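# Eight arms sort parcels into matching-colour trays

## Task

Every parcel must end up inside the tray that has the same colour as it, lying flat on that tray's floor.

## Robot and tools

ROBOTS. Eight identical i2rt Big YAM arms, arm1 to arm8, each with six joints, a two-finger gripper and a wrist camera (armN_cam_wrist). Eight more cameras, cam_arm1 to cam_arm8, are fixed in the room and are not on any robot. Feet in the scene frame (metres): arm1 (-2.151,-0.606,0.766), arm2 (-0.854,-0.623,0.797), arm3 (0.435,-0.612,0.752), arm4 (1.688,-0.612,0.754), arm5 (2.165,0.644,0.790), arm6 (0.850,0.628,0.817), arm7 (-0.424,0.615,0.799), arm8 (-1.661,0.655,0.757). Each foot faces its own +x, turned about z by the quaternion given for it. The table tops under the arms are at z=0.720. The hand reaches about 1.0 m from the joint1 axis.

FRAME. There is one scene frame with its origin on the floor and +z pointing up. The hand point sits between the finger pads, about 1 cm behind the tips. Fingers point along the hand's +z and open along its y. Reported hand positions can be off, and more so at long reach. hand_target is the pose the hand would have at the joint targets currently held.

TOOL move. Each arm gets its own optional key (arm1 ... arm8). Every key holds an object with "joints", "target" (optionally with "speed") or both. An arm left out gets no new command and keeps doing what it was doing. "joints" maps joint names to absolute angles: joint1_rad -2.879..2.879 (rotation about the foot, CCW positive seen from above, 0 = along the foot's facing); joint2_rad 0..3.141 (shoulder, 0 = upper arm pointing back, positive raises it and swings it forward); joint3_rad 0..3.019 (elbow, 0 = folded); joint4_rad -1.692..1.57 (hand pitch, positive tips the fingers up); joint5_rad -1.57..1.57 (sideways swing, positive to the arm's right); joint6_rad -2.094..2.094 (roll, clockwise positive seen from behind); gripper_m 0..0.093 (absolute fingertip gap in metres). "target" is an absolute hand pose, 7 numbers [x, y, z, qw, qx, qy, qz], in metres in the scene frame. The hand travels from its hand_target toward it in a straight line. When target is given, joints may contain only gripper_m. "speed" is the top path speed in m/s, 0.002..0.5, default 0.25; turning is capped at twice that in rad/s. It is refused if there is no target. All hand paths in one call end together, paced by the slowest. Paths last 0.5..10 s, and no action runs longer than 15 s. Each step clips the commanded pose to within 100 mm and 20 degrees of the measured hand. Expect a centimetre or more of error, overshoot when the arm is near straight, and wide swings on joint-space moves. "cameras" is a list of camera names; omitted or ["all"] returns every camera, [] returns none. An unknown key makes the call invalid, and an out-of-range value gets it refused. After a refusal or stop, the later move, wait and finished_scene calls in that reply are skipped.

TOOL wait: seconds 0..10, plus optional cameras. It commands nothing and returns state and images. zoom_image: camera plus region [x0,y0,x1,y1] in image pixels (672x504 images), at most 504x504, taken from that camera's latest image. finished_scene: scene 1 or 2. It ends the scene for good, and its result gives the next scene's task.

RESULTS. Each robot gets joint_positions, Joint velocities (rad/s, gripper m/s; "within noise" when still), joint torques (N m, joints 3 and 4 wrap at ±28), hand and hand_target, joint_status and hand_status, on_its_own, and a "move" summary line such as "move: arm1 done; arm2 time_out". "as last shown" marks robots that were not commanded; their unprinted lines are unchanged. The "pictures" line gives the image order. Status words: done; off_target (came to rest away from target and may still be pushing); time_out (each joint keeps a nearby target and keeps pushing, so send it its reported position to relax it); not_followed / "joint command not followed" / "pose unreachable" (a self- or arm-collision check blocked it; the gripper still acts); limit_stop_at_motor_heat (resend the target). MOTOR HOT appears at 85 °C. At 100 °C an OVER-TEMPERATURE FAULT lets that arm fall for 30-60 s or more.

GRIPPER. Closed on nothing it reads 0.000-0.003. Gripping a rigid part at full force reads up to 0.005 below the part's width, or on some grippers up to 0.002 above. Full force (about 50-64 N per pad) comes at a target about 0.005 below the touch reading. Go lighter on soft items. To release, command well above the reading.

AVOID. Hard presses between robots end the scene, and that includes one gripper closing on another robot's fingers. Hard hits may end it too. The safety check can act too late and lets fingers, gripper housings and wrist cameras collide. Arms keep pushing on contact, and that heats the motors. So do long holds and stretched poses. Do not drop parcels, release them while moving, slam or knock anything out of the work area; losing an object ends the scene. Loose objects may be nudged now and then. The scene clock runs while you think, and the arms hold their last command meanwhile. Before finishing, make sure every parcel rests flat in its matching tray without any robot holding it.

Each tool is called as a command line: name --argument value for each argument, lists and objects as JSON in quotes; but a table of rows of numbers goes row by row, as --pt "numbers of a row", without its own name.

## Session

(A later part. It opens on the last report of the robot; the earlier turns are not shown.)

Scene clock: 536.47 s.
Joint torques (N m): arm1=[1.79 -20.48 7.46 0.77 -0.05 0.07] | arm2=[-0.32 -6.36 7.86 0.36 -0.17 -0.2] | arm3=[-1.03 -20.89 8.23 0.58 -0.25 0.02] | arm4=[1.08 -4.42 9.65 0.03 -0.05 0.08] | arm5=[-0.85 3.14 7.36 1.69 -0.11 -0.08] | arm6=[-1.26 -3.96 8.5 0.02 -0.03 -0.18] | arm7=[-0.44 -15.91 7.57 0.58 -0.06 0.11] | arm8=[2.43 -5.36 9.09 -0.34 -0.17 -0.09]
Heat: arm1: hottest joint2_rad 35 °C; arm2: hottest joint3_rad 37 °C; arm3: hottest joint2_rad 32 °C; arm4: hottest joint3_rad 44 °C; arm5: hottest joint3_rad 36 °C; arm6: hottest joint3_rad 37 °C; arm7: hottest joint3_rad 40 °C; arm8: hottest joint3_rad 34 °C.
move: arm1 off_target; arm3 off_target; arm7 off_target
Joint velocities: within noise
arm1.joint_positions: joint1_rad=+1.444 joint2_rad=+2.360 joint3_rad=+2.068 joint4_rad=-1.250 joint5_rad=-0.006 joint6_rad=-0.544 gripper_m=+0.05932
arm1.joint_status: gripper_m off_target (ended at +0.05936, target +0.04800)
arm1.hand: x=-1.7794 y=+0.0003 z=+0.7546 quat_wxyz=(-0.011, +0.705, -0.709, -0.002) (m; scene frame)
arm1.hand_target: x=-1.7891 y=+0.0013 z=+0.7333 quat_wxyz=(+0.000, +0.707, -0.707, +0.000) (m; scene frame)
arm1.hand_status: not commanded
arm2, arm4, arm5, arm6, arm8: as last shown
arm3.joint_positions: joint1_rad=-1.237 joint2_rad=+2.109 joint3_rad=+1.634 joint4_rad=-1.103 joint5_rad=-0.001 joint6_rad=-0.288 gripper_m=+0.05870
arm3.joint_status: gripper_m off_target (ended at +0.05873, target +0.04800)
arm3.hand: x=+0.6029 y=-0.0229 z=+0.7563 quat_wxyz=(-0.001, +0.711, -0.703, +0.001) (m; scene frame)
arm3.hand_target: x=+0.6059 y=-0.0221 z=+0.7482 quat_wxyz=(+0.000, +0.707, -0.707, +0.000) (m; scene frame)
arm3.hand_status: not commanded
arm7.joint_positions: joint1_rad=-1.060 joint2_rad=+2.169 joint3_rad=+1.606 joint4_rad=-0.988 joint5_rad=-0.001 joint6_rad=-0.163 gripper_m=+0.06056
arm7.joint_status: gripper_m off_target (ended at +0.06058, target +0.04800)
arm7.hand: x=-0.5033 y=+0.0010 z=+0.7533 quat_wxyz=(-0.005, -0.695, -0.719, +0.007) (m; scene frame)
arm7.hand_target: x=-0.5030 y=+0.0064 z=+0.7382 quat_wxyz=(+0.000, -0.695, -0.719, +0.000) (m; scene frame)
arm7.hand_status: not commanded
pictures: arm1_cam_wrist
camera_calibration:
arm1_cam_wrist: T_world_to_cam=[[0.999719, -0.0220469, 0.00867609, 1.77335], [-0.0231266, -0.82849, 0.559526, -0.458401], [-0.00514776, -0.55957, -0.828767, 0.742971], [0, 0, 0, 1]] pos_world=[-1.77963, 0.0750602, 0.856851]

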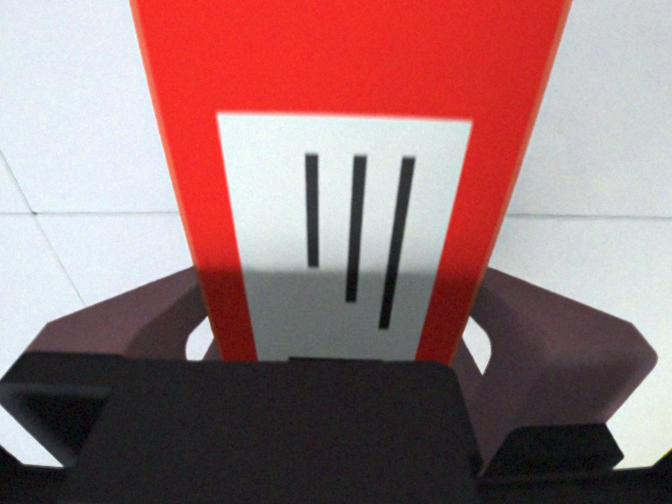

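move --arm1 '{"target":[-1.79,0.002,0.95,0,-0.707,0.707,0],"speed":0.15}' --arm3 '{"target":[0.606,-0.022,0.95,0,-0.707,0.707,0],"speed":0.15}' --arm7 '{"target":[-0.503,0.006,0.95,0,0.695,0.719,0],"speed":0.15}' --cameras '[]'

move --arm1 '{"joints":{"joint2_rad":1.0,"joint3_rad":1.05,"joint4_rad":-1.62}}' --arm3 '{"joints":{"joint2_rad":1.0,"joint3_rad":1.05,"joint4_rad":-1.62}}' --arm7 '{"joints":{"joint2_rad":1.0,"joint3_rad":1.05,"joint4_rad":-1.62}}' --cameras '["cam_arm3"]'

move --arm1 '{"joints":{"joint1_rad":-1.53,"joint6_rad":0}}' --arm3 '{"joints":{"joint1_rad":2.11,"joint6_rad":0}}' --arm7 '{"joints":{"joint1_rad":2.15,"joint6_rad":0}}' --cameras '["cam_arm1","cam_arm3","cam_arm7"]'

Scene clock: 550.90 s.
Joint torques (N m): arm1=[1.55 -22.3 12.48 -0.18 -0.04 0.04] | arm2=[-0.32 -6.42 7.86 0.38 -0.17 -0.2] | arm3=[-1.26 -24.12 14.24 -0.49 -0.24 0.01] | arm4=[1.08 -4.37 9.65 0.02 -0.05 0.08] | arm5=[-1.38 3.19 7.39 1.87 -0.08 -0.03] | arm6=[-1.32 -3.96 8.51 0.03 -0.03 -0.17] | arm7=[-0.44 -16.85 15.12 -0.39 -0.05 0.12] | arm8=[2.26 -5.3 9.06 -0.25 -0.18 -0.09]
Heat: arm1: hottest joint3_rad 36 °C; arm2: hottest joint3_rad 37 °C; arm3: hottest joint2_rad 34 °C; arm4: hottest joint3_rad 43 °C; arm5: hottest joint3_rad 36 °C; arm6: hottest joint3_rad 36 °C; arm7: hottest joint3_rad 39 °C; arm8: hottest joint3_rad 34 °C.
move: arm1 off_target; arm3 off_target; arm7 off_target
Joint velocities: within noise
arm1.joint_positions: joint1_rad=+1.444 joint2_rad=+2.269 joint3_rad=+2.373 joint4_rad=-1.673 joint5_rad=-0.006 joint6_rad=-0.544 gripper_m=+0.05932
arm1.joint_status: not commanded
arm1.hand: x=-1.7874 y=-0.0098 z=+0.9317 quat_wxyz=(+0.003, +0.705, -0.709, +0.002) (m; scene frame)
arm1.hand_target: x=-1.7905 y=+0.0009 z=+0.9496 quat_wxyz=(-0.015, +0.707, -0.707, -0.004) (m; scene frame)
arm1.hand_status: off_target (0.022 m and 0.5 deg from the pose sent, 0.196 m and 1.3 deg at the start; a joint's target at an end of its range on 25 of 68 steps)
arm2, arm4, arm6, arm8: as last shown
arm3.joint_positions: joint1_rad=-1.237 joint2_rad=+2.006 joint3_rad=+1.882 joint4_rad=-1.533 joint5_rad=-0.001 joint6_rad=-0.288 gripper_m=+0.05870
arm3.joint_status: not commanded
arm3.hand: x=+0.5990 y=-0.0348 z=+0.9088 quat_wxyz=(+0.034, +0.711, -0.703, +0.020) (m; scene frame)
arm3.hand_target: x=+0.6053 y=-0.0242 z=+0.9498 quat_wxyz=(+0.000, +0.707, -0.707, +0.000) (m; scene frame)
arm3.hand_status: off_target (0.044 m and 4.6 deg from the pose sent, 0.194 m and 0.7 deg at the start)
arm5.joint_positions: joint1_rad=-0.422 joint2_rad=+0.625 joint3_rad=+1.427 joint4_rad=-1.371 joint5_rad=+0.120 joint6_rad=-0.097 gripper_m=+0.09396
arm5.joint_status: not commanded
arm5.hand: x=+2.0004 y=+0.7998 z=+1.3402 quat_wxyz=(-0.234, +0.830, -0.279, -0.422) (m; scene frame)
arm5.hand_target: x=+2.0022 y=+0.7982 z=+1.3527 quat_wxyz=(-0.238, +0.823, -0.277, -0.434) (m; scene frame)
arm5.hand_status: not commanded
arm7.joint_positions: joint1_rad=-1.060 joint2_rad=+1.982 joint3_rad=+1.771 joint4_rad=-1.415 joint5_rad=-0.001 joint6_rad=-0.163 gripper_m=+0.06056
arm7.joint_status: not commanded
arm7.hand: x=-0.5002 y=+0.0242 z=+0.9224 quat_wxyz=(+0.017, -0.695, -0.719, -0.024) (m; scene frame)
arm7.hand_target: x=-0.5029 y=+0.0076 z=+0.9504 quat_wxyz=(+0.000, -0.695, -0.719, +0.001) (m; scene frame)
arm7.hand_status: off_target (0.033 m and 3.4 deg from the pose sent, 0.197 m and 1.0 deg at the start)
pictures: none
No camera images: "cameras" was empty.

Scene clock: 552.87 s.
Joint torques (N m): arm1=[2.61 -4.01 7.86 0.53 -0.02 0.03] | arm2=[-0.32 -6.42 7.86 0.38 -0.17 -0.2] | arm3=[-1.2 -7.88 9.42 -0.05 -0.25 0.01] | arm4=[1.08 -4.42 9.66 0.03 -0.05 0.08] | arm5=[-0.73 3.02 7.46 1.89 -0.09 -0.06] | arm6=[-1.32 -4.01 8.51 0.01 -0.03 -0.17] | arm7=[-0.5 -5.3 9.03 -0.05 -0.06 0.12] | arm8=[2.32 -5.42 9.07 -0.32 -0.17 -0.1]
Heat: arm1: hottest joint3_rad 36 °C; arm2: hottest joint3_rad 37 °C; arm3: hottest joint2_rad 34 °C; arm4: hottest joint3_rad 43 °C; arm5: hottest joint3_rad 36 °C; arm6: hottest joint3_rad 36 °C; arm7: hottest joint3_rad 39 °C; arm8: hottest joint3_rad 34 °C.
move: arm1 done; arm3 done; arm7 done
Joint velocities: within noise
arm1.joint_positions: joint1_rad=+1.444 joint2_rad=+1.006 joint3_rad=+1.059 joint4_rad=-1.625 joint5_rad=-0.006 joint6_rad=-0.544 gripper_m=+0.05932
arm1.joint_status: all done
arm1.hand: x=-2.0178 y=-0.3836 z=+1.0253 quat_wxyz=(+0.004, +0.705, -0.709, +0.002) (m; scene frame)
arm1.hand_target: x=-2.0214 y=-0.3833 z=+1.0233 quat_wxyz=(+0.003, +0.707, -0.707, +0.001) (m; scene frame)
arm1.hand_status: not commanded
arm2, arm4, arm5, arm6, arm8: as last shown
arm3.joint_positions: joint1_rad=-1.237 joint2_rad=+1.019 joint3_rad=+1.048 joint4_rad=-1.615 joint5_rad=-0.001 joint6_rad=-0.288 gripper_m=+0.05870
arm3.joint_status: all done
arm3.hand: x=+0.5051 y=-0.3639 z=+1.0072 quat_wxyz=(+0.003, +0.711, -0.703, +0.003) (m; scene frame)
arm3.hand_target: x=+0.5052 y=-0.3673 z=+1.0127 quat_wxyz=(-0.004, +0.707, -0.707, -0.002) (m; scene frame)
arm3.hand_status: not commanded
arm7.joint_positions: joint1_rad=-1.060 joint2_rad=+1.009 joint3_rad=+1.061 joint4_rad=-1.614 joint5_rad=-0.001 joint6_rad=-0.163 gripper_m=+0.06056
arm7.joint_status: all done
arm7.hand: x=-0.4573 y=+0.3553 z=+1.0597 quat_wxyz=(-0.002, -0.695, -0.719, +0.002) (m; scene frame)
arm7.hand_target: x=-0.4569 y=+0.3604 z=+1.0575 quat_wxyz=(+0.001, -0.695, -0.719, -0.001) (m; scene frame)
arm7.hand_status: not commanded
pictures: cam_arm3

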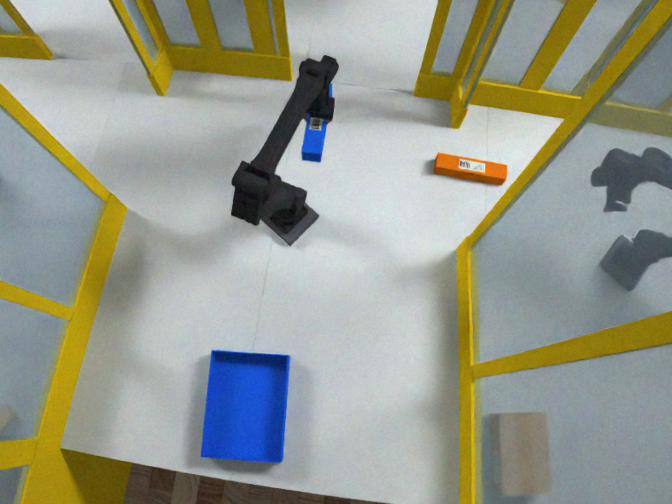

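Scene clock: 555.43 s.
Joint torques (N m): arm1=[0.32 -4.31 7.98 0.51 0.03 0.07] | arm2=[-0.32 -6.36 7.86 0.36 -0.17 -0.2] | arm3=[0.5 -8.06 9.36 -0.06 -0.17 0.12] | arm4=[1.08 -4.42 9.66 0.02 -0.05 0.08] | arm5=[-0.73 2.9 7.41 1.84 -0.08 -0.06] | arm6=[-1.26 -4.01 8.5 0.02 -0.03 -0.17] | arm7=[0.56 -5.36 9.02 -0.1 -0.03 0.19] | arm8=[2.37 -5.48 9.05 -0.31 -0.17 -0.08]
Heat: arm1: hottest joint3_rad 36 °C; arm2: hottest joint3_rad 37 °C; arm3: hottest joint2_rad 33 °C; arm4: hottest joint3_rad 43 °C; arm5: hottest joint3_rad 36 °C; arm6: hottest joint3_rad 36 °C; arm7: hottest joint3_rad 39 °C; arm8: hottest joint3_rad 34 °C.
move: arm1 done; arm3 done; arm7 done
Joint velocities: within noise
arm1.joint_positions: joint1_rad=-1.518 joint2_rad=+1.006 joint3_rad=+1.059 joint4_rad=-1.622 joint5_rad=-0.007 joint6_rad=-0.007 gripper_m=+0.05926
arm1.joint_status: all done
arm1.hand: x=-2.2451 y=-0.8445 z=+1.0293 quat_wxyz=(-0.009, -0.823, -0.568, +0.000) (m; scene frame)
arm1.hand_target: x=-2.2470 y=-0.8413 z=+1.0272 quat_wxyz=(-0.009, -0.829, -0.560, +0.000) (m; scene frame)
arm1.hand_status: not commanded
arm2.joint_positions: joint1_rad=-1.419 joint2_rad=+1.007 joint3_rad=+1.055 joint4_rad=-1.616 joint5_rad=+0.004 joint6_rad=-0.502 gripper_m=+0.09292
arm2.joint_status: not commanded
arm2.hand: x=-0.7267 y=-0.3976 z=+1.0567 quat_wxyz=(-0.002, +0.705, -0.710, +0.001) (m; scene frame)
arm2.hand_target: x=-0.7272 y=-0.4008 z=+1.0567 quat_wxyz=(-0.001, +0.707, -0.707, +0.000) (m; scene frame)
arm2.hand_status: not commanded
arm3.joint_positions: joint1_rad=+2.097 joint2_rad=+1.019 joint3_rad=+1.048 joint4_rad=-1.615 joint5_rad=-0.003 joint6_rad=-0.016 gripper_m=+0.05867
arm3.joint_status: all done
arm3.hand: x=+0.4121 y=-0.8716 z=+1.0037 quat_wxyz=(-0.005, +0.731, +0.682, +0.011) (m; scene frame)
arm3.hand_target: x=+0.4159 y=-0.8687 z=+1.0093 quat_wxyz=(+0.002, +0.732, +0.681, +0.005) (m; scene frame)
arm3.hand_status: not commanded
arm4.joint_positions: joint1_rad=+1.791 joint2_rad=+1.010 joint3_rad=+1.058 joint4_rad=-1.615 joint5_rad=+0.012 joint6_rad=-0.391 gripper_m=+0.09290
arm4.joint_status: not commanded
arm4.hand: x=+1.4517 y=-0.5056 z=+1.0151 quat_wxyz=(-0.001, +1.000, -0.004, -0.005) (m; scene frame)
arm4.hand_target: x=+1.4547 y=-0.5097 z=+1.0145 quat_wxyz=(-0.001, +1.000, +0.000, -0.004) (m; scene frame)
arm4.hand_status: not commanded
arm5: as last shown
arm6.joint_positions: joint1_rad=-1.297 joint2_rad=+1.013 joint3_rad=+1.049 joint4_rad=-1.616 joint5_rad=+0.001 joint6_rad=-0.344 gripper_m=+0.09288
arm6.joint_status: not commanded
arm6.hand: x=+0.7627 y=+0.3854 z=+1.0729 quat_wxyz=(+0.003, -0.707, -0.707, -0.004) (m; scene frame)
arm6.hand_target: x=+0.7615 y=+0.3883 z=+1.0761 quat_wxyz=(+0.000, -0.707, -0.707, +0.000) (m; scene frame)
arm6.hand_status: not commanded
arm7.joint_positions: joint1_rad=+2.141 joint2_rad=+1.009 joint3_rad=+1.061 joint4_rad=-1.614 joint5_rad=-0.002 joint6_rad=-0.008 gripper_m=+0.06053
arm7.joint_status: all done
arm7.hand: x=-0.4052 y=+0.8746 z=+1.0611 quat_wxyz=(-0.003, +0.685, -0.729, -0.005) (m; scene frame)
arm7.hand_target: x=-0.4078 y=+0.8696 z=+1.0589 quat_wxyz=(-0.001, +0.685, -0.728, -0.002) (m; scene frame)
arm7.hand_status: not commanded
arm8.joint_positions: joint1_rad=+0.422 joint2_rad=+1.014 joint3_rad=+1.056 joint4_rad=-1.616 joint5_rad=+0.003 joint6_rad=-0.172 gripper_m=+0.09292
arm8.joint_status: not commanded
arm8.hand: x=-1.7096 y=+0.3999 z=+1.0158 quat_wxyz=(+0.002, -0.712, -0.703, +0.000) (m; scene frame)
arm8.hand_target: x=-1.7071 y=+0.4036 z=+1.0169 quat_wxyz=(-0.001, -0.707, -0.707, +0.001) (m; scene frame)
arm8.hand_status: not commanded
pictures: cam_arm1, cam_arm3, cam_arm7

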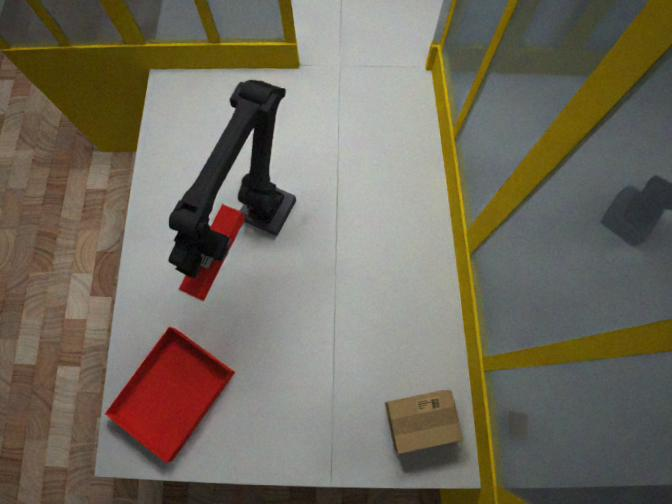

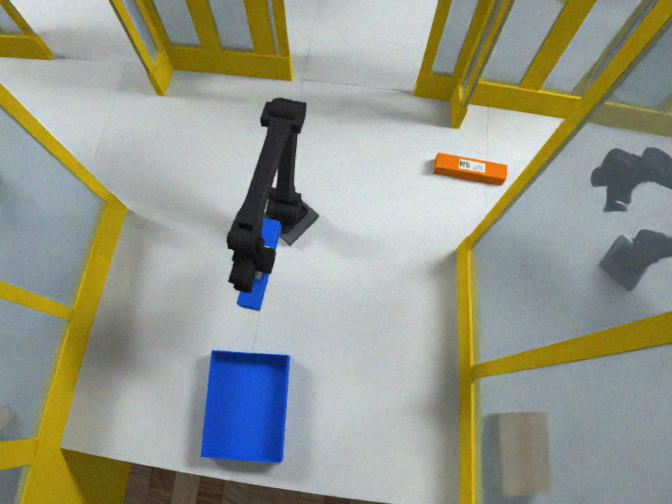

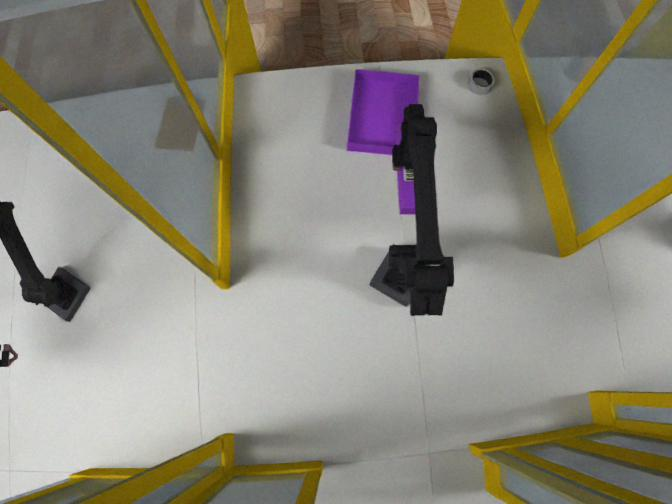

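move --arm1 '{"target":[-2.409,-1.243,0.93,0,0.879,0.477,0],"speed":0.3}' --arm3 '{"target":[0.386,-1.292,0.93,0,0.666,0.746,0],"speed":0.3}' --arm7 '{"target":[-0.385,1.285,0.93,0,0.636,-0.772,0],"speed":0.3}' --cameras '["cam_arm1","cam_arm3","cam_arm7","arm1_cam_wrist","arm3_cam_wrist","arm7_cam_wrist"]'

Scene clock: 569.07 s.
Joint torques (N m): arm1=[0.67 -19.55 12.66 -0.18 0.23 0.08] | arm2=[-0.32 -6.42 7.86 0.38 -0.17 -0.2] | arm3=[0.38 -22.59 14.56 -0.21 0.02 -0.22] | arm4=[1.08 -4.42 9.65 0.03 -0.05 0.08] | arm5=[-0.85 3.55 7.35 1.87 -0.11 -0.08] | arm6=[-1.26 -4.01 8.5 0.01 -0.03 -0.17] | arm7=[0.5 -16.97 15.5 -0.36 0.02 0.2] | arm8=[2.26 -5.48 9.1 -0.34 -0.17 -0.09]
Heat: arm1: hottest joint3_rad 36 °C; arm2: hottest joint3_rad 37 °C; arm3: hottest joint2_rad 33 °C; arm4: hottest joint3_rad 43 °C; arm5: hottest joint3_rad 36 °C; arm6: hottest joint3_rad 36 °C; arm7: hottest joint3_rad 40 °C; arm8: hottest joint3_rad 34 °C.
move: arm1 off_target; arm3 off_target; arm7 off_target
Joint velocities: within noise
arm1.joint_positions: joint1_rad=-1.518 joint2_rad=+2.207 joint3_rad=+2.220 joint4_rad=-1.609 joint5_rad=+0.004 joint6_rad=+0.187 gripper_m=+0.05926
arm1.joint_status: not commanded
arm1.hand: x=-2.3982 y=-1.2353 z=+0.9251 quat_wxyz=(+0.004, -0.874, -0.485, -0.007) (m; scene frame)
arm1.hand_target: x=-2.4088 y=-1.2423 z=+0.9300 quat_wxyz=(-0.001, -0.879, -0.477, +0.001) (m; scene frame)
arm1.hand_status: off_target (0.014 m and 1.5 deg from the pose sent, 0.442 m and 12.3 deg at the start)
arm2, arm4, arm5, arm6, arm8: as last shown
arm3.joint_positions: joint1_rad=+2.101 joint2_rad=+2.178 joint3_rad=+2.206 joint4_rad=-1.628 joint5_rad=+0.001 joint6_rad=-0.166 gripper_m=+0.05867
arm3.joint_status: not commanded
arm3.hand: x=+0.3800 y=-1.2790 z=+0.9149 quat_wxyz=(-0.009, +0.676, +0.736, +0.015) (m; scene frame)
arm3.hand_target: x=+0.3862 y=-1.2910 z=+0.9301 quat_wxyz=(+0.001, +0.666, +0.746, -0.001) (m; scene frame)
arm3.hand_status: off_target (0.021 m and 2.6 deg from the pose sent, 0.428 m and 10.5 deg at the start)
arm7.joint_positions: joint1_rad=+2.145 joint2_rad=+2.148 joint3_rad=+2.018 joint4_rad=-1.479 joint5_rad=-0.002 joint6_rad=+0.128 gripper_m=+0.06053
arm7.joint_status: not commanded
arm7.hand: x=-0.3807 y=+1.2678 z=+0.9165 quat_wxyz=(+0.013, +0.636, -0.772, +0.012) (m; scene frame)
arm7.hand_target: x=-0.3852 y=+1.2838 z=+0.9303 quat_wxyz=(+0.000, +0.636, -0.772, -0.001) (m; scene frame)
arm7.hand_status: off_target (0.022 m and 2.1 deg from the pose sent, 0.431 m and 7.5 deg at the start)
pictures: arm1_cam_wrist, arm3_cam_wrist, arm7_cam_wrist, cam_arm1, cam_arm3, cam_arm7
camera_calibration:
arm1_cam_wrist: T_world_to_cam=[[-0.839942, 0.542662, -0.00389969, -1.33934], [0.43683, 0.680361, 0.588463, 1.3484], [0.32199, 0.492571, -0.808515, 2.25529], [0, 0, 0, 1]] pos_world=[-2.44017, -1.30148, 1.02473]
arm3_cam_wrist: T_world_to_cam=[[-0.996775, -0.0802454, 0.0000940809, 0.274923], [-0.0635594, 0.790222, 0.609515, 0.48298], [-0.0489852, 0.607544, -0.792774, 1.64493], [0, 0, 0, 1]] pos_world=[0.385312, -1.35896, 1.00965]
arm7_cam_wrist: T_world_to_cam=[[0.98426, -0.176058, 0.0153376, 0.580677], [-0.149983, -0.786266, 0.599409, 0.396761], [-0.0934716, -0.592275, -0.800296, 1.57003], [0, 0, 0, 1]] pos_world=[-0.365276, 1.34408, 1.00976]

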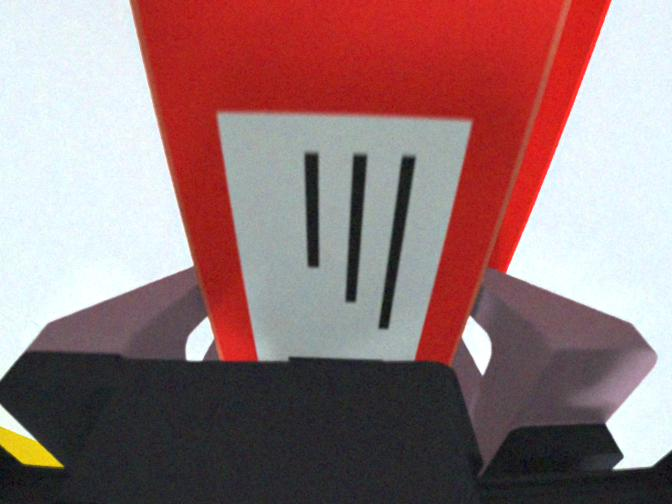

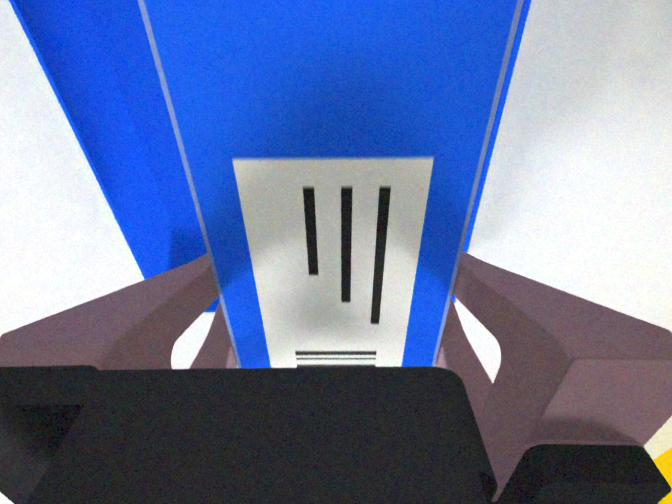

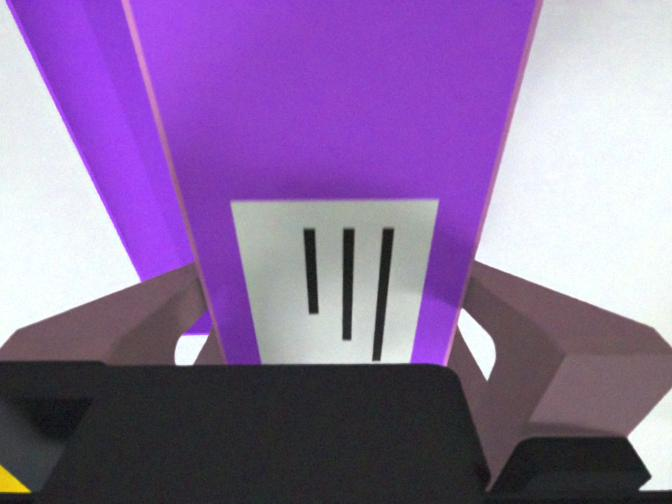

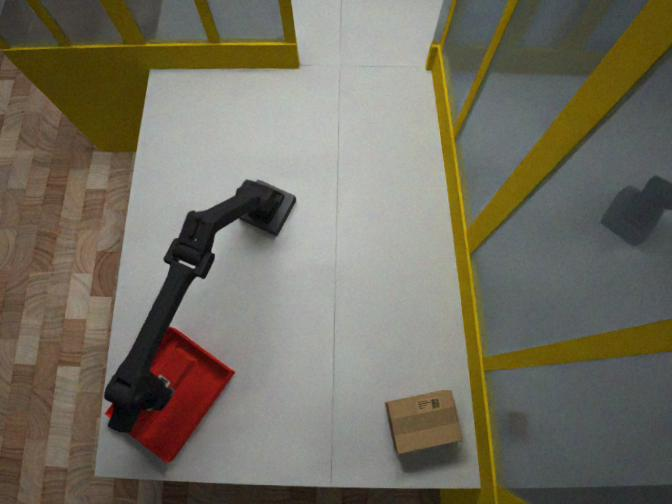

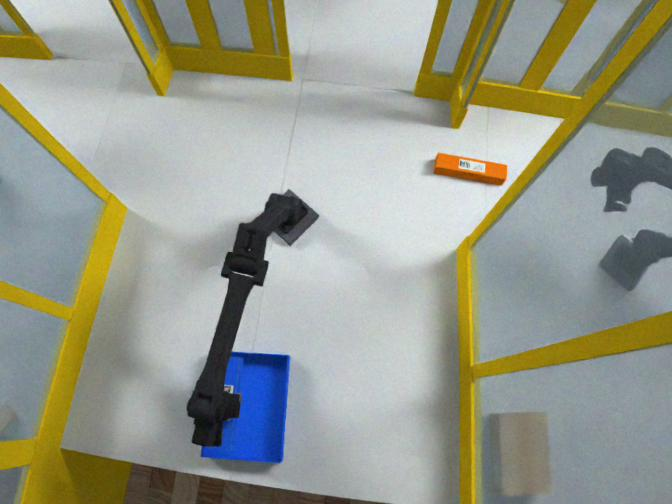

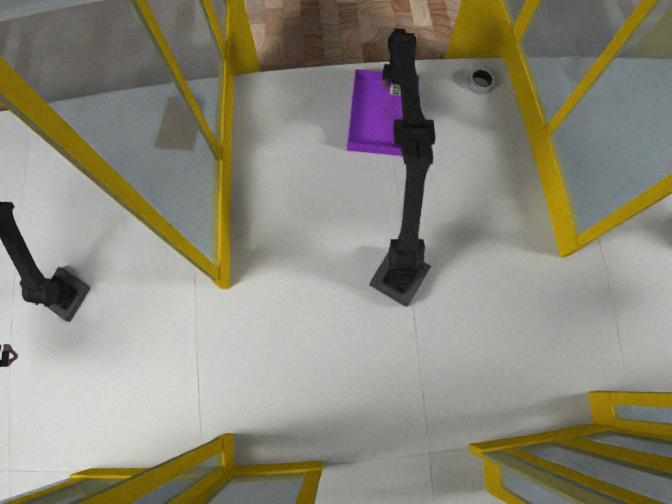

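zoom_image --camera "cam_arm3" --region '[150, 320, 350, 490]'

zoom_image --camera "cam_arm1" --region '[80, 310, 280, 480]'

zoom_image --camera "cam_arm7" --region '[300, 20, 500, 190]'

Scaled by 2.520.

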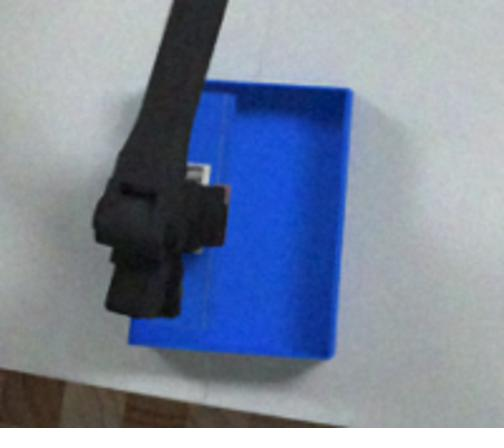

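Scaled by 2.520.

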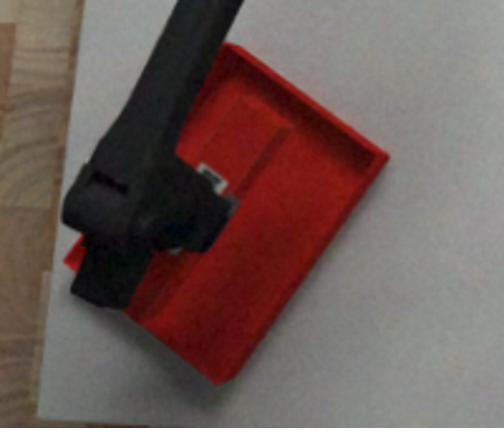

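Scaled by 2.520.

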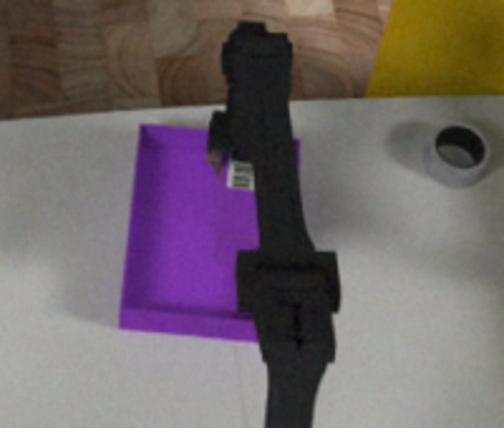

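move --arm1 '{"target":[-2.434,-1.248,0.87,0,0.879,0.477,0],"speed":0.15}' --arm3 '{"target":[0.412,-1.302,0.87,0,0.666,0.746,0],"speed":0.15}' --arm7 '{"target":[-0.409,1.303,0.87,0,0.636,-0.772,0],"speed":0.15}' --cameras '["cam_arm1","cam_arm3","cam_arm7","arm1_cam_wrist","arm3_cam_wrist","arm7_cam_wrist"]'

zoom_image --camera "cam_arm3" --region '[150, 320, 350, 490]'

zoom_image --camera "cam_arm1" --region '[80, 310, 280, 480]'

zoom_image --camera "cam_arm7" --region '[300, 20, 500, 190]'

Scene clock: 641.63 s.
Joint torques (N m): arm1=[0.97 -20.31 9.17 0.69 0.18 -0.06] | arm2=[-0.32 -6.42 7.86 0.38 -0.17 -0.2] | arm3=[-0.09 -24.41 9.89 0.58 0 0.15] | arm4=[1.08 -4.42 9.65 0.02 -0.05 0.08] | arm5=[-1.26 2.43 7.36 1.73 -0.09 -0.04] | arm6=[-1.26 -4.01 8.5 0.03 -0.03 -0.18] | arm7=[-0.26 -18.43 14.06 0.43 0.03 0.2] | arm8=[2.32 -5.66 9.03 -0.25 -0.18 -0.09]
Heat: arm1: hottest joint3_rad 45 °C; arm2: hottest joint3_rad 37 °C; arm3: hottest joint2_rad 37 °C; arm4: hottest joint3_rad 43 °C; arm5: hottest joint3_rad 36 °C; arm6: hottest joint3_rad 36 °C; arm7: hottest joint3_rad 54 °C; arm8: hottest joint3_rad 34 °C.
move: arm1 off_target; arm3 done; arm7 off_target
Joint velocities: within noise
arm1.joint_positions: joint1_rad=-1.552 joint2_rad=+2.276 joint3_rad=+2.220 joint4_rad=-1.523 joint5_rad=+0.004 joint6_rad=+0.173 gripper_m=+0.05926
arm1.joint_status: not commanded
arm1.hand: x=-2.4280 y=-1.2463 z=+0.8790 quat_wxyz=(-0.001, -0.879, -0.476, -0.001) (m; scene frame)
arm1.hand_target: x=-2.4339 y=-1.2478 z=+0.8699 quat_wxyz=(+0.000, -0.879, -0.477, +0.000) (m; scene frame)
arm1.hand_status: off_target (0.011 m and 0.2 deg from the pose sent, 0.067 m and 1.5 deg at the start)
arm2, arm4, arm5, arm6, arm8: as last shown
arm3.joint_positions: joint1_rad=+2.143 joint2_rad=+2.230 joint3_rad=+2.166 joint4_rad=-1.525 joint5_rad=+0.002 joint6_rad=-0.161 gripper_m=+0.05867
arm3.joint_status: not commanded
arm3.hand: x=+0.4076 y=-1.2961 z=+0.8657 quat_wxyz=(-0.006, +0.663, +0.749, +0.010) (m; scene frame)
arm3.hand_target: x=+0.4119 y=-1.3018 z=+0.8700 quat_wxyz=(+0.000, +0.666, +0.746, +0.000) (m; scene frame)
arm3.hand_status: done (0.009 m and 1.5 deg from the pose sent, 0.060 m and 2.6 deg at the start)
arm7.joint_positions: joint1_rad=+2.188 joint2_rad=+2.244 joint3_rad=+2.018 joint4_rad=-1.406 joint5_rad=-0.002 joint6_rad=+0.163 gripper_m=+0.06053
arm7.joint_status: not commanded
arm7.hand: x=-0.4083 y=+1.2827 z=+0.8543 quat_wxyz=(+0.020, +0.638, -0.769, +0.021) (m; scene frame)
arm7.hand_target: x=-0.4092 y=+1.3018 z=+0.8706 quat_wxyz=(+0.000, +0.636, -0.772, +0.000) (m; scene frame)
arm7.hand_status: off_target (0.026 m and 3.4 deg from the pose sent, 0.065 m and 2.1 deg at the start)
pictures: arm1_cam_wrist, arm3_cam_wrist, arm7_cam_wrist, cam_arm1, cam_arm3, cam_arm7
camera_calibration:
arm1_cam_wrist: T_world_to_cam=[[-0.828734, 0.559597, -0.00719811, -1.30729], [0.454426, 0.680378, 0.574963, 1.45056], [0.326645, 0.473221, -0.818148, 2.22865], [0, 0, 0, 1]] pos_world=[-2.47055, -1.31002, 0.979935]
arm3_cam_wrist: T_world_to_cam=[[-0.993132, -0.116982, 0.00220068, 0.25014], [-0.0922398, 0.794377, 0.600381, 0.553278], [-0.0719817, 0.596054, -0.799711, 1.61819], [0, 0, 0, 1]] pos_world=[0.415936, -1.37478, 0.961354]
arm7_cam_wrist: T_world_to_cam=[[0.985449, -0.168791, 0.0200165, 0.598668], [-0.144988, -0.77328, 0.617266, 0.411688], [-0.0887107, -0.611186, -0.7865, 1.54102], [0, 0, 0, 1]] pos_world=[-0.393562, 1.36125, 0.945906]

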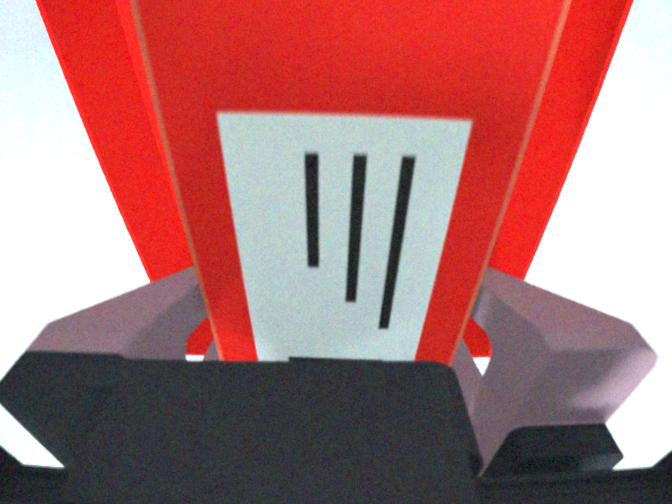

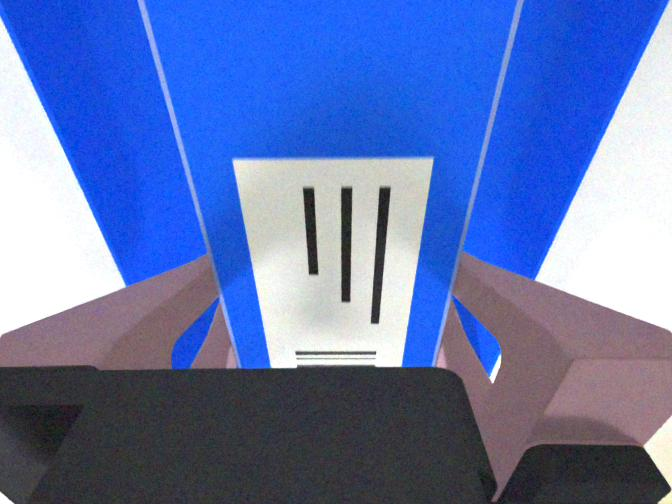

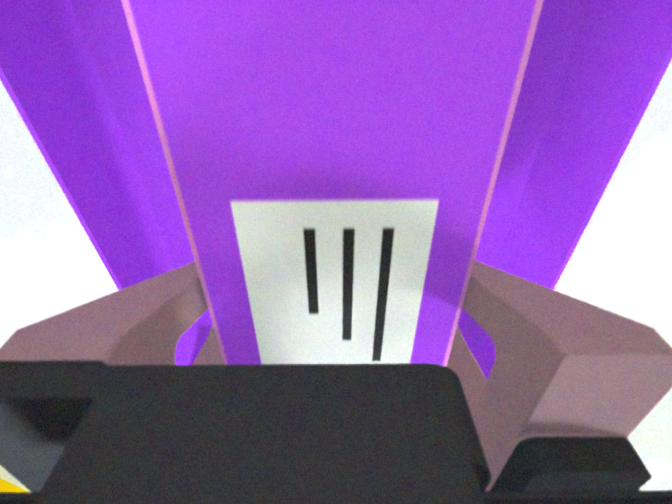

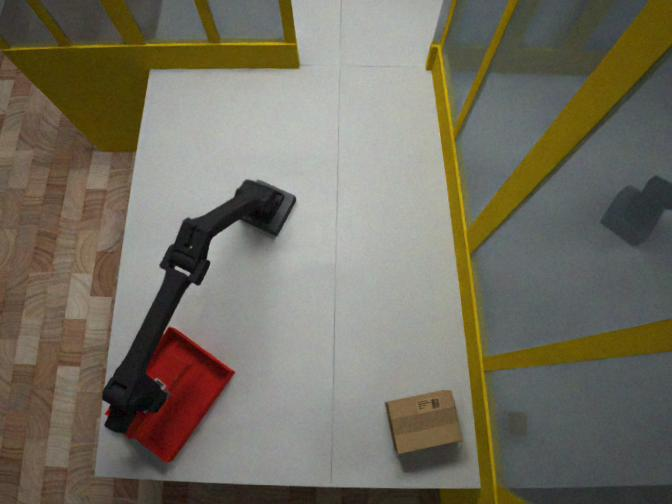

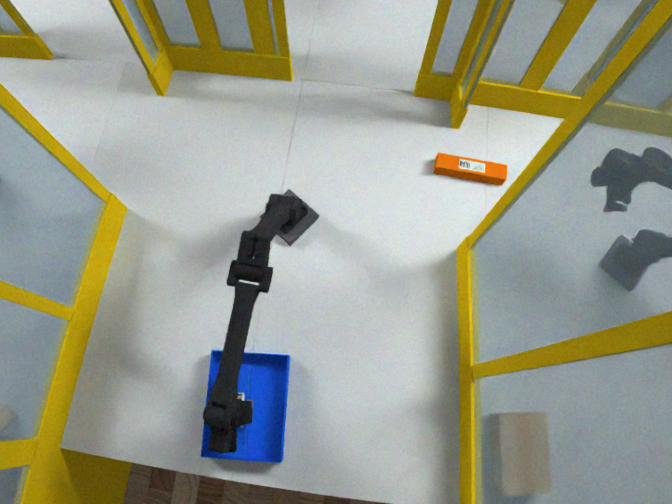

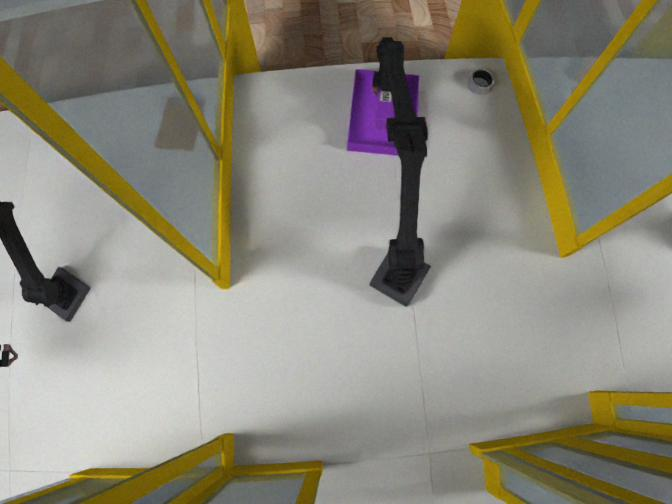

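Scaled by 2.520.

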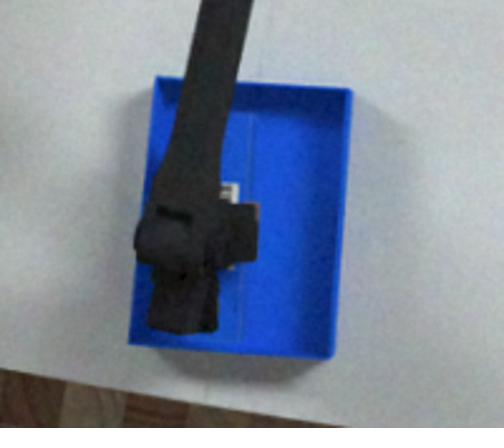

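Scaled by 2.520.

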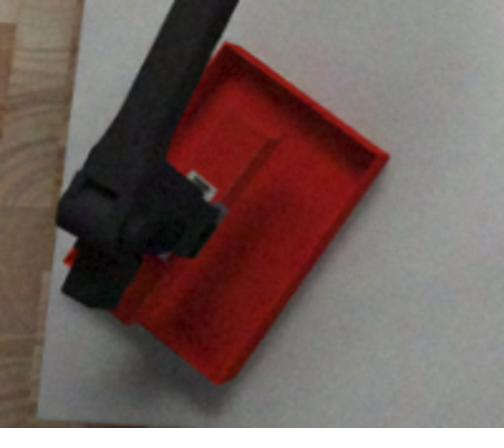

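Scaled by 2.520.

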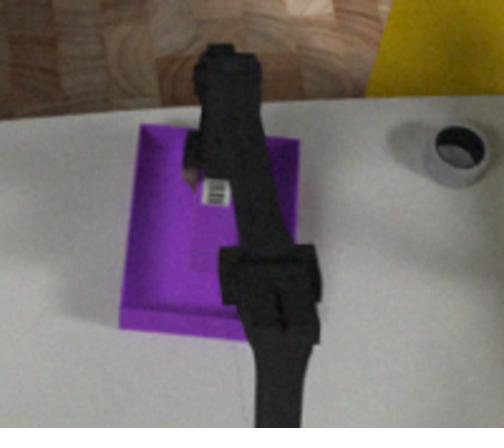

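move --arm1 '{"target":[-2.437,-1.241,0.795,0,0.879,0.477,0],"speed":0.12}' --arm3 '{"target":[0.411,-1.296,0.80,0,0.666,0.746,0],"speed":0.12}' --arm7 '{"target":[-0.408,1.309,0.815,0,0.636,-0.772,0],"speed":0.12}' --cameras '[]'

Scene clock: 662.20 s.
Joint torques (N m): arm1=[0.32 -20.31 7.82 0.77 0.2 -0.08] | arm2=[-0.38 -6.36 7.86 0.38 -0.17 -0.2] | arm3=[-0.09 -24.23 9.14 0.59 0.02 0.1] | arm4=[1.08 -4.42 9.66 0.03 -0.05 0.08] | arm5=[-0.97 3.66 7.39 1.85 -0.1 -0.06] | arm6=[-1.32 -4.01 8.51 -0.01 -0.03 -0.18] | arm7=[-0.32 -18.96 11 0.53 0.04 0.18] | arm8=[2.32 -5.48 9.1 -0.31 -0.18 -0.08]
Heat: arm1: hottest joint3_rad 42 °C; arm2: hottest joint3_rad 37 °C; arm3: hottest joint2_rad 39 °C; arm4: hottest joint3_rad 43 °C; arm5: hottest joint3_rad 36 °C; arm6: hottest joint3_rad 37 °C; arm7: hottest joint3_rad 54 °C; arm8: hottest joint3_rad 34 °C.
move: arm1 off_target; arm3 done; arm7 done
Joint velocities: within noise
arm1.joint_positions: joint1_rad=-1.555 joint2_rad=+2.295 joint3_rad=+2.069 joint4_rad=-1.342 joint5_rad=+0.004 joint6_rad=+0.164 gripper_m=+0.05926
arm1.joint_status: not commanded
arm1.hand: x=-2.4288 y=-1.2447 z=+0.8096 quat_wxyz=(-0.005, -0.878, -0.479, +0.004) (m; scene frame)
arm1.hand_target: x=-2.4367 y=-1.2408 z=+0.7952 quat_wxyz=(+0.000, -0.879, -0.477, +0.000) (m; scene frame)
arm1.hand_status: off_target (0.017 m and 0.7 deg from the pose sent, 0.085 m and 0.2 deg at the start)
arm2, arm4, arm5, arm6, arm8: as last shown
arm3.joint_positions: joint1_rad=+2.143 joint2_rad=+2.236 joint3_rad=+2.012 joint4_rad=-1.351 joint5_rad=+0.002 joint6_rad=-0.160 gripper_m=+0.05867
arm3.joint_status: not commanded
arm3.hand: x=+0.4081 y=-1.2918 z=+0.8029 quat_wxyz=(-0.002, +0.663, +0.749, +0.005) (m; scene frame)
arm3.hand_target: x=+0.4109 y=-1.2960 z=+0.8001 quat_wxyz=(+0.000, +0.666, +0.746, +0.000) (m; scene frame)
arm3.hand_status: done (0.006 m and 0.8 deg from the pose sent, 0.066 m and 1.5 deg at the start)
arm7.joint_positions: joint1_rad=+2.188 joint2_rad=+2.300 joint3_rad=+2.018 joint4_rad=-1.309 joint5_rad=-0.002 joint6_rad=+0.164 gripper_m=+0.06053
arm7.joint_status: not commanded
arm7.hand: x=-0.4079 y=+1.3012 z=+0.8164 quat_wxyz=(+0.007, +0.638, -0.770, +0.006) (m; scene frame)
arm7.hand_target: x=-0.4081 y=+1.3089 z=+0.8152 quat_wxyz=(+0.000, +0.636, -0.772, +0.000) (m; scene frame)
arm7.hand_status: done (0.008 m and 1.1 deg from the pose sent, 0.047 m and 3.4 deg at the start)
pictures: none
No camera images: "cameras" was empty.

move --arm1 '{"target":[-2.438,-1.239,0.75,0,0.879,0.477,0],"speed":0.08}' --arm3 '{"target":[0.411,-1.294,0.764,0,0.666,0.746,0],"speed":0.08}' --arm7 '{"target":[-0.408,1.296,0.765,0,0.636,-0.772,0],"speed":0.08}' --cameras '["cam_arm1","cam_arm3","cam_arm7","arm1_cam_wrist","arm3_cam_wrist","arm7_cam_wrist"]'

zoom_image --camera "cam_arm3" --region '[150, 320, 350, 490]'

zoom_image --camera "cam_arm1" --region '[80, 310, 280, 480]'

zoom_image --camera "cam_arm7" --region '[300, 20, 500, 190]'

Scene clock: 674.30 s.
Joint torques (N m): arm1=[0.32 -20.48 7.83 0.68 0.2 -0.09] | arm2=[-0.32 -6.36 7.86 0.38 -0.17 -0.2] | arm3=[-0.09 -23.41 9.03 0.57 0.01 0.11] | arm4=[1.03 -4.42 9.65 0.03 -0.06 0.08] | arm5=[-0.79 3.37 7.47 1.77 -0.05 -0.08] | arm6=[-1.2 -3.96 8.51 0.03 -0.04 -0.18] | arm7=[-0.26 -18.08 8.49 0.54 0.06 0.17] | arm8=[2.26 -5.25 9.03 -0.32 -0.17 -0.07]
Heat: arm1: hottest joint3_rad 41 °C; arm2: hottest joint3_rad 37 °C; arm3: hottest joint2_rad 36 °C; arm4: hottest joint3_rad 43 °C; arm5: hottest joint3_rad 36 °C; arm6: hottest joint3_rad 37 °C; arm7: hottest joint3_rad 52 °C; arm8: hottest joint3_rad 34 °C.
move: arm1 off_target; arm3 done; arm7 off_target
Joint velocities: within noise
arm1.joint_positions: joint1_rad=-1.557 joint2_rad=+2.331 joint3_rad=+2.014 joint4_rad=-1.251 joint5_rad=+0.004 joint6_rad=+0.161 gripper_m=+0.05926
arm1.joint_status: not commanded
arm1.hand: x=-2.4300 y=-1.2437 z=+0.7647 quat_wxyz=(-0.005, -0.878, -0.479, +0.004) (m; scene frame)
arm1.hand_target: x=-2.4377 y=-1.2388 z=+0.7502 quat_wxyz=(+0.000, -0.879, -0.477, +0.000) (m; scene frame)
arm1.hand_status: off_target (0.017 m and 0.7 deg from the pose sent, 0.060 m and 0.7 deg at the start)
arm2, arm4, arm5, arm6, arm8: as last shown
arm3.joint_positions: joint1_rad=+2.143 joint2_rad=+2.261 joint3_rad=+1.957 joint4_rad=-1.272 joint5_rad=+0.002 joint6_rad=-0.160 gripper_m=+0.05867
arm3.joint_status: not commanded
arm3.hand: x=+0.4084 y=-1.2898 z=+0.7667 quat_wxyz=(-0.002, +0.663, +0.749, +0.005) (m; scene frame)
arm3.hand_target: x=+0.4109 y=-1.2939 z=+0.7640 quat_wxyz=(+0.000, +0.666, +0.746, +0.000) (m; scene frame)
arm3.hand_status: done (0.006 m and 0.8 deg from the pose sent, 0.039 m and 0.8 deg at the start)
arm7.joint_positions: joint1_rad=+2.188 joint2_rad=+2.310 joint3_rad=+1.930 joint4_rad=-1.182 joint5_rad=-0.002 joint6_rad=+0.164 gripper_m=+0.06053
arm7.joint_status: not commanded
arm7.hand: x=-0.4080 y=+1.2987 z=+0.7781 quat_wxyz=(-0.003, +0.638, -0.770, -0.005) (m; scene frame)
arm7.hand_target: x=-0.4081 y=+1.2958 z=+0.7652 quat_wxyz=(+0.000, +0.636, -0.772, +0.000) (m; scene frame)
arm7.hand_status: off_target (0.013 m and 0.8 deg from the pose sent, 0.051 m and 1.1 deg at the start)
pictures: arm1_cam_wrist, arm3_cam_wrist, arm7_cam_wrist, cam_arm1, cam_arm3, cam_arm7
camera_calibration:
arm1_cam_wrist: T_world_to_cam=[[-0.832357, 0.554162, -0.00926605, -1.32528], [0.452608, 0.689283, 0.565716, 1.52918], [0.319885, 0.466684, -0.824548, 2.11485], [0, 0, 0, 1]] pos_world=[-2.47173, -1.30659, 0.866438]
arm3_cam_wrist: T_world_to_cam=[[-0.99318, -0.116519, 0.00411189, 0.251029], [-0.0916355, 0.80191, 0.590375, 0.624916], [-0.0720875, 0.585972, -0.807119, 1.52806], [0, 0, 0, 1]] pos_world=[0.416736, -1.36728, 0.863362]
arm7_cam_wrist: T_world_to_cam=[[0.985355, -0.170238, 0.0097539, 0.612387], [-0.146294, -0.814605, 0.561263, 0.567833], [-0.0876027, -0.55447, -0.82758, 1.4496], [0, 0, 0, 1]] pos_world=[-0.39336, 1.37057, 0.874981]

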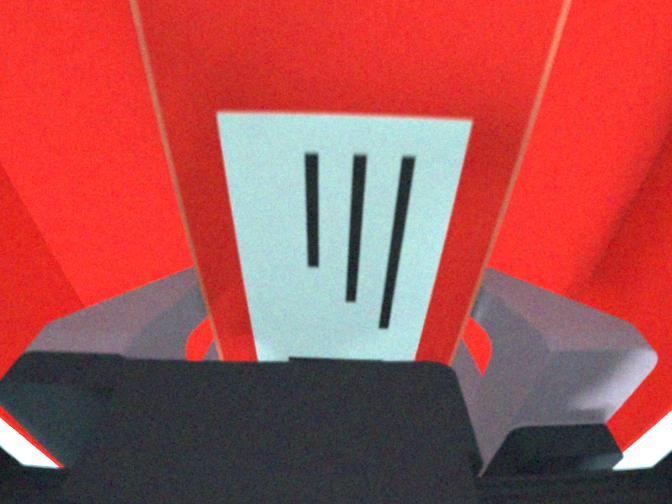

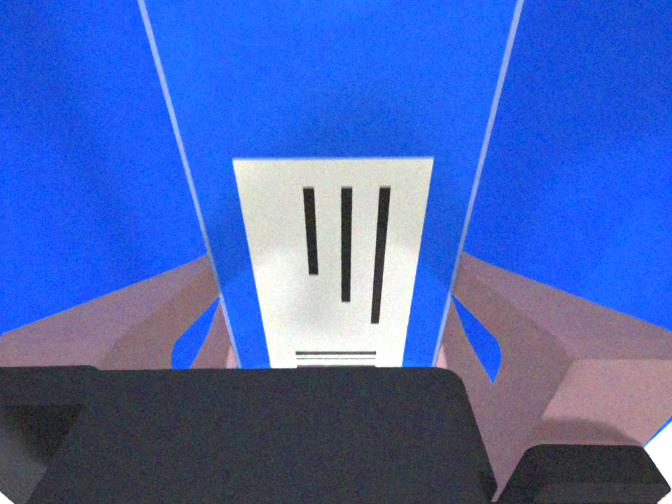

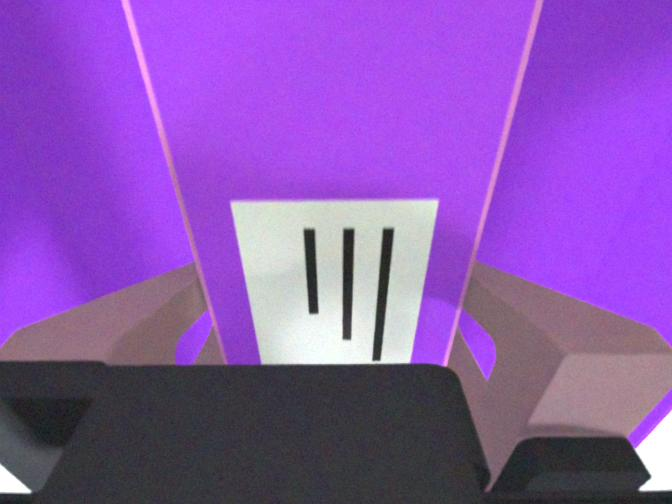

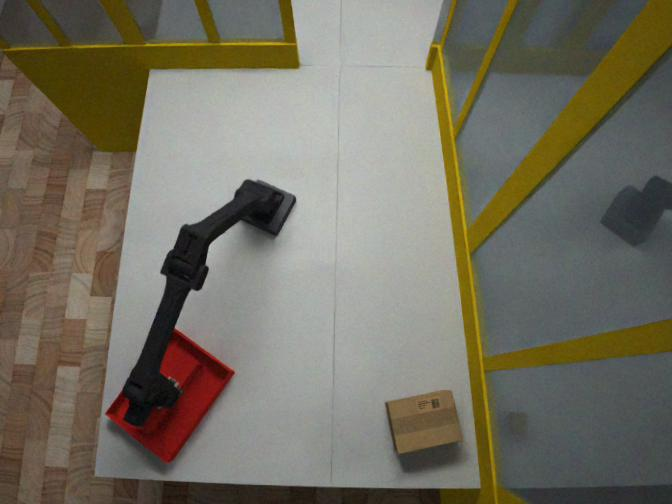

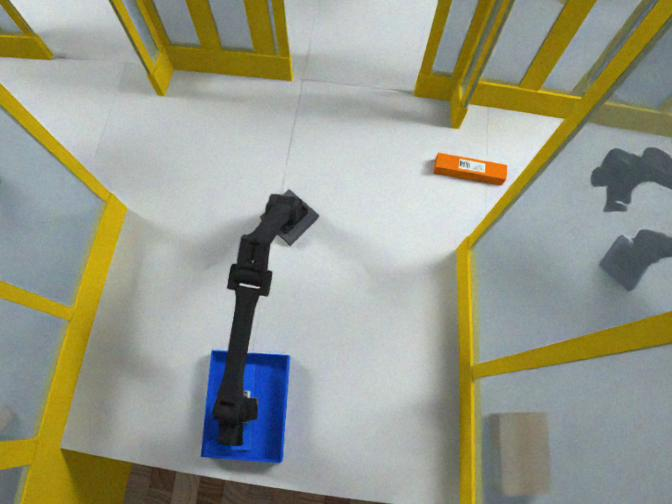

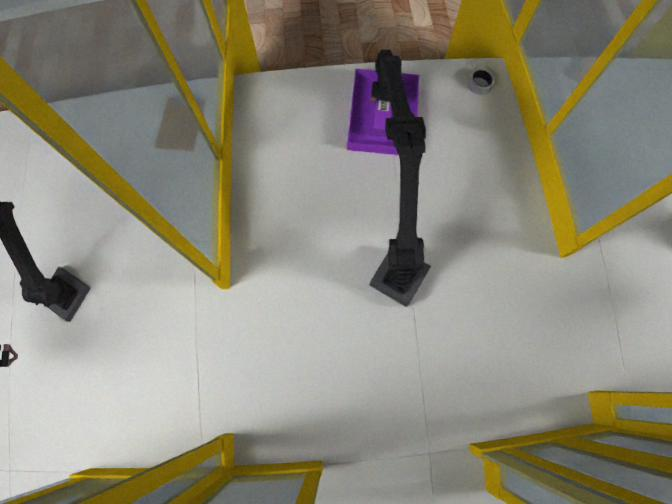

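Scaled by 2.520.

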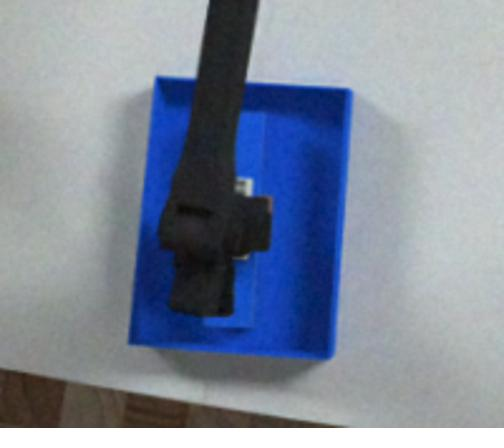

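Scaled by 2.520.

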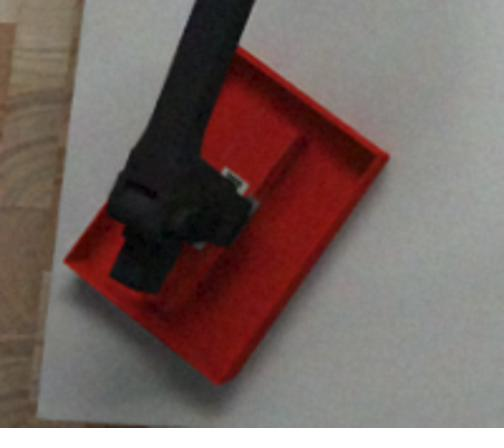

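Scaled by 2.520.

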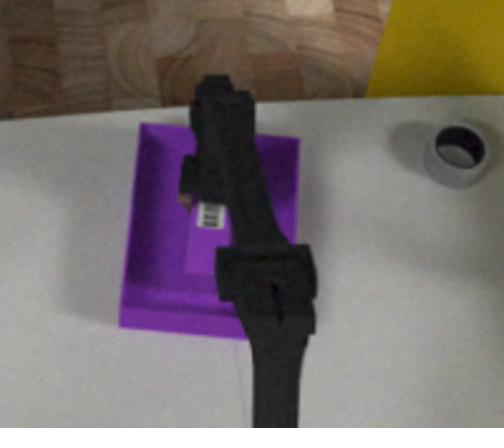

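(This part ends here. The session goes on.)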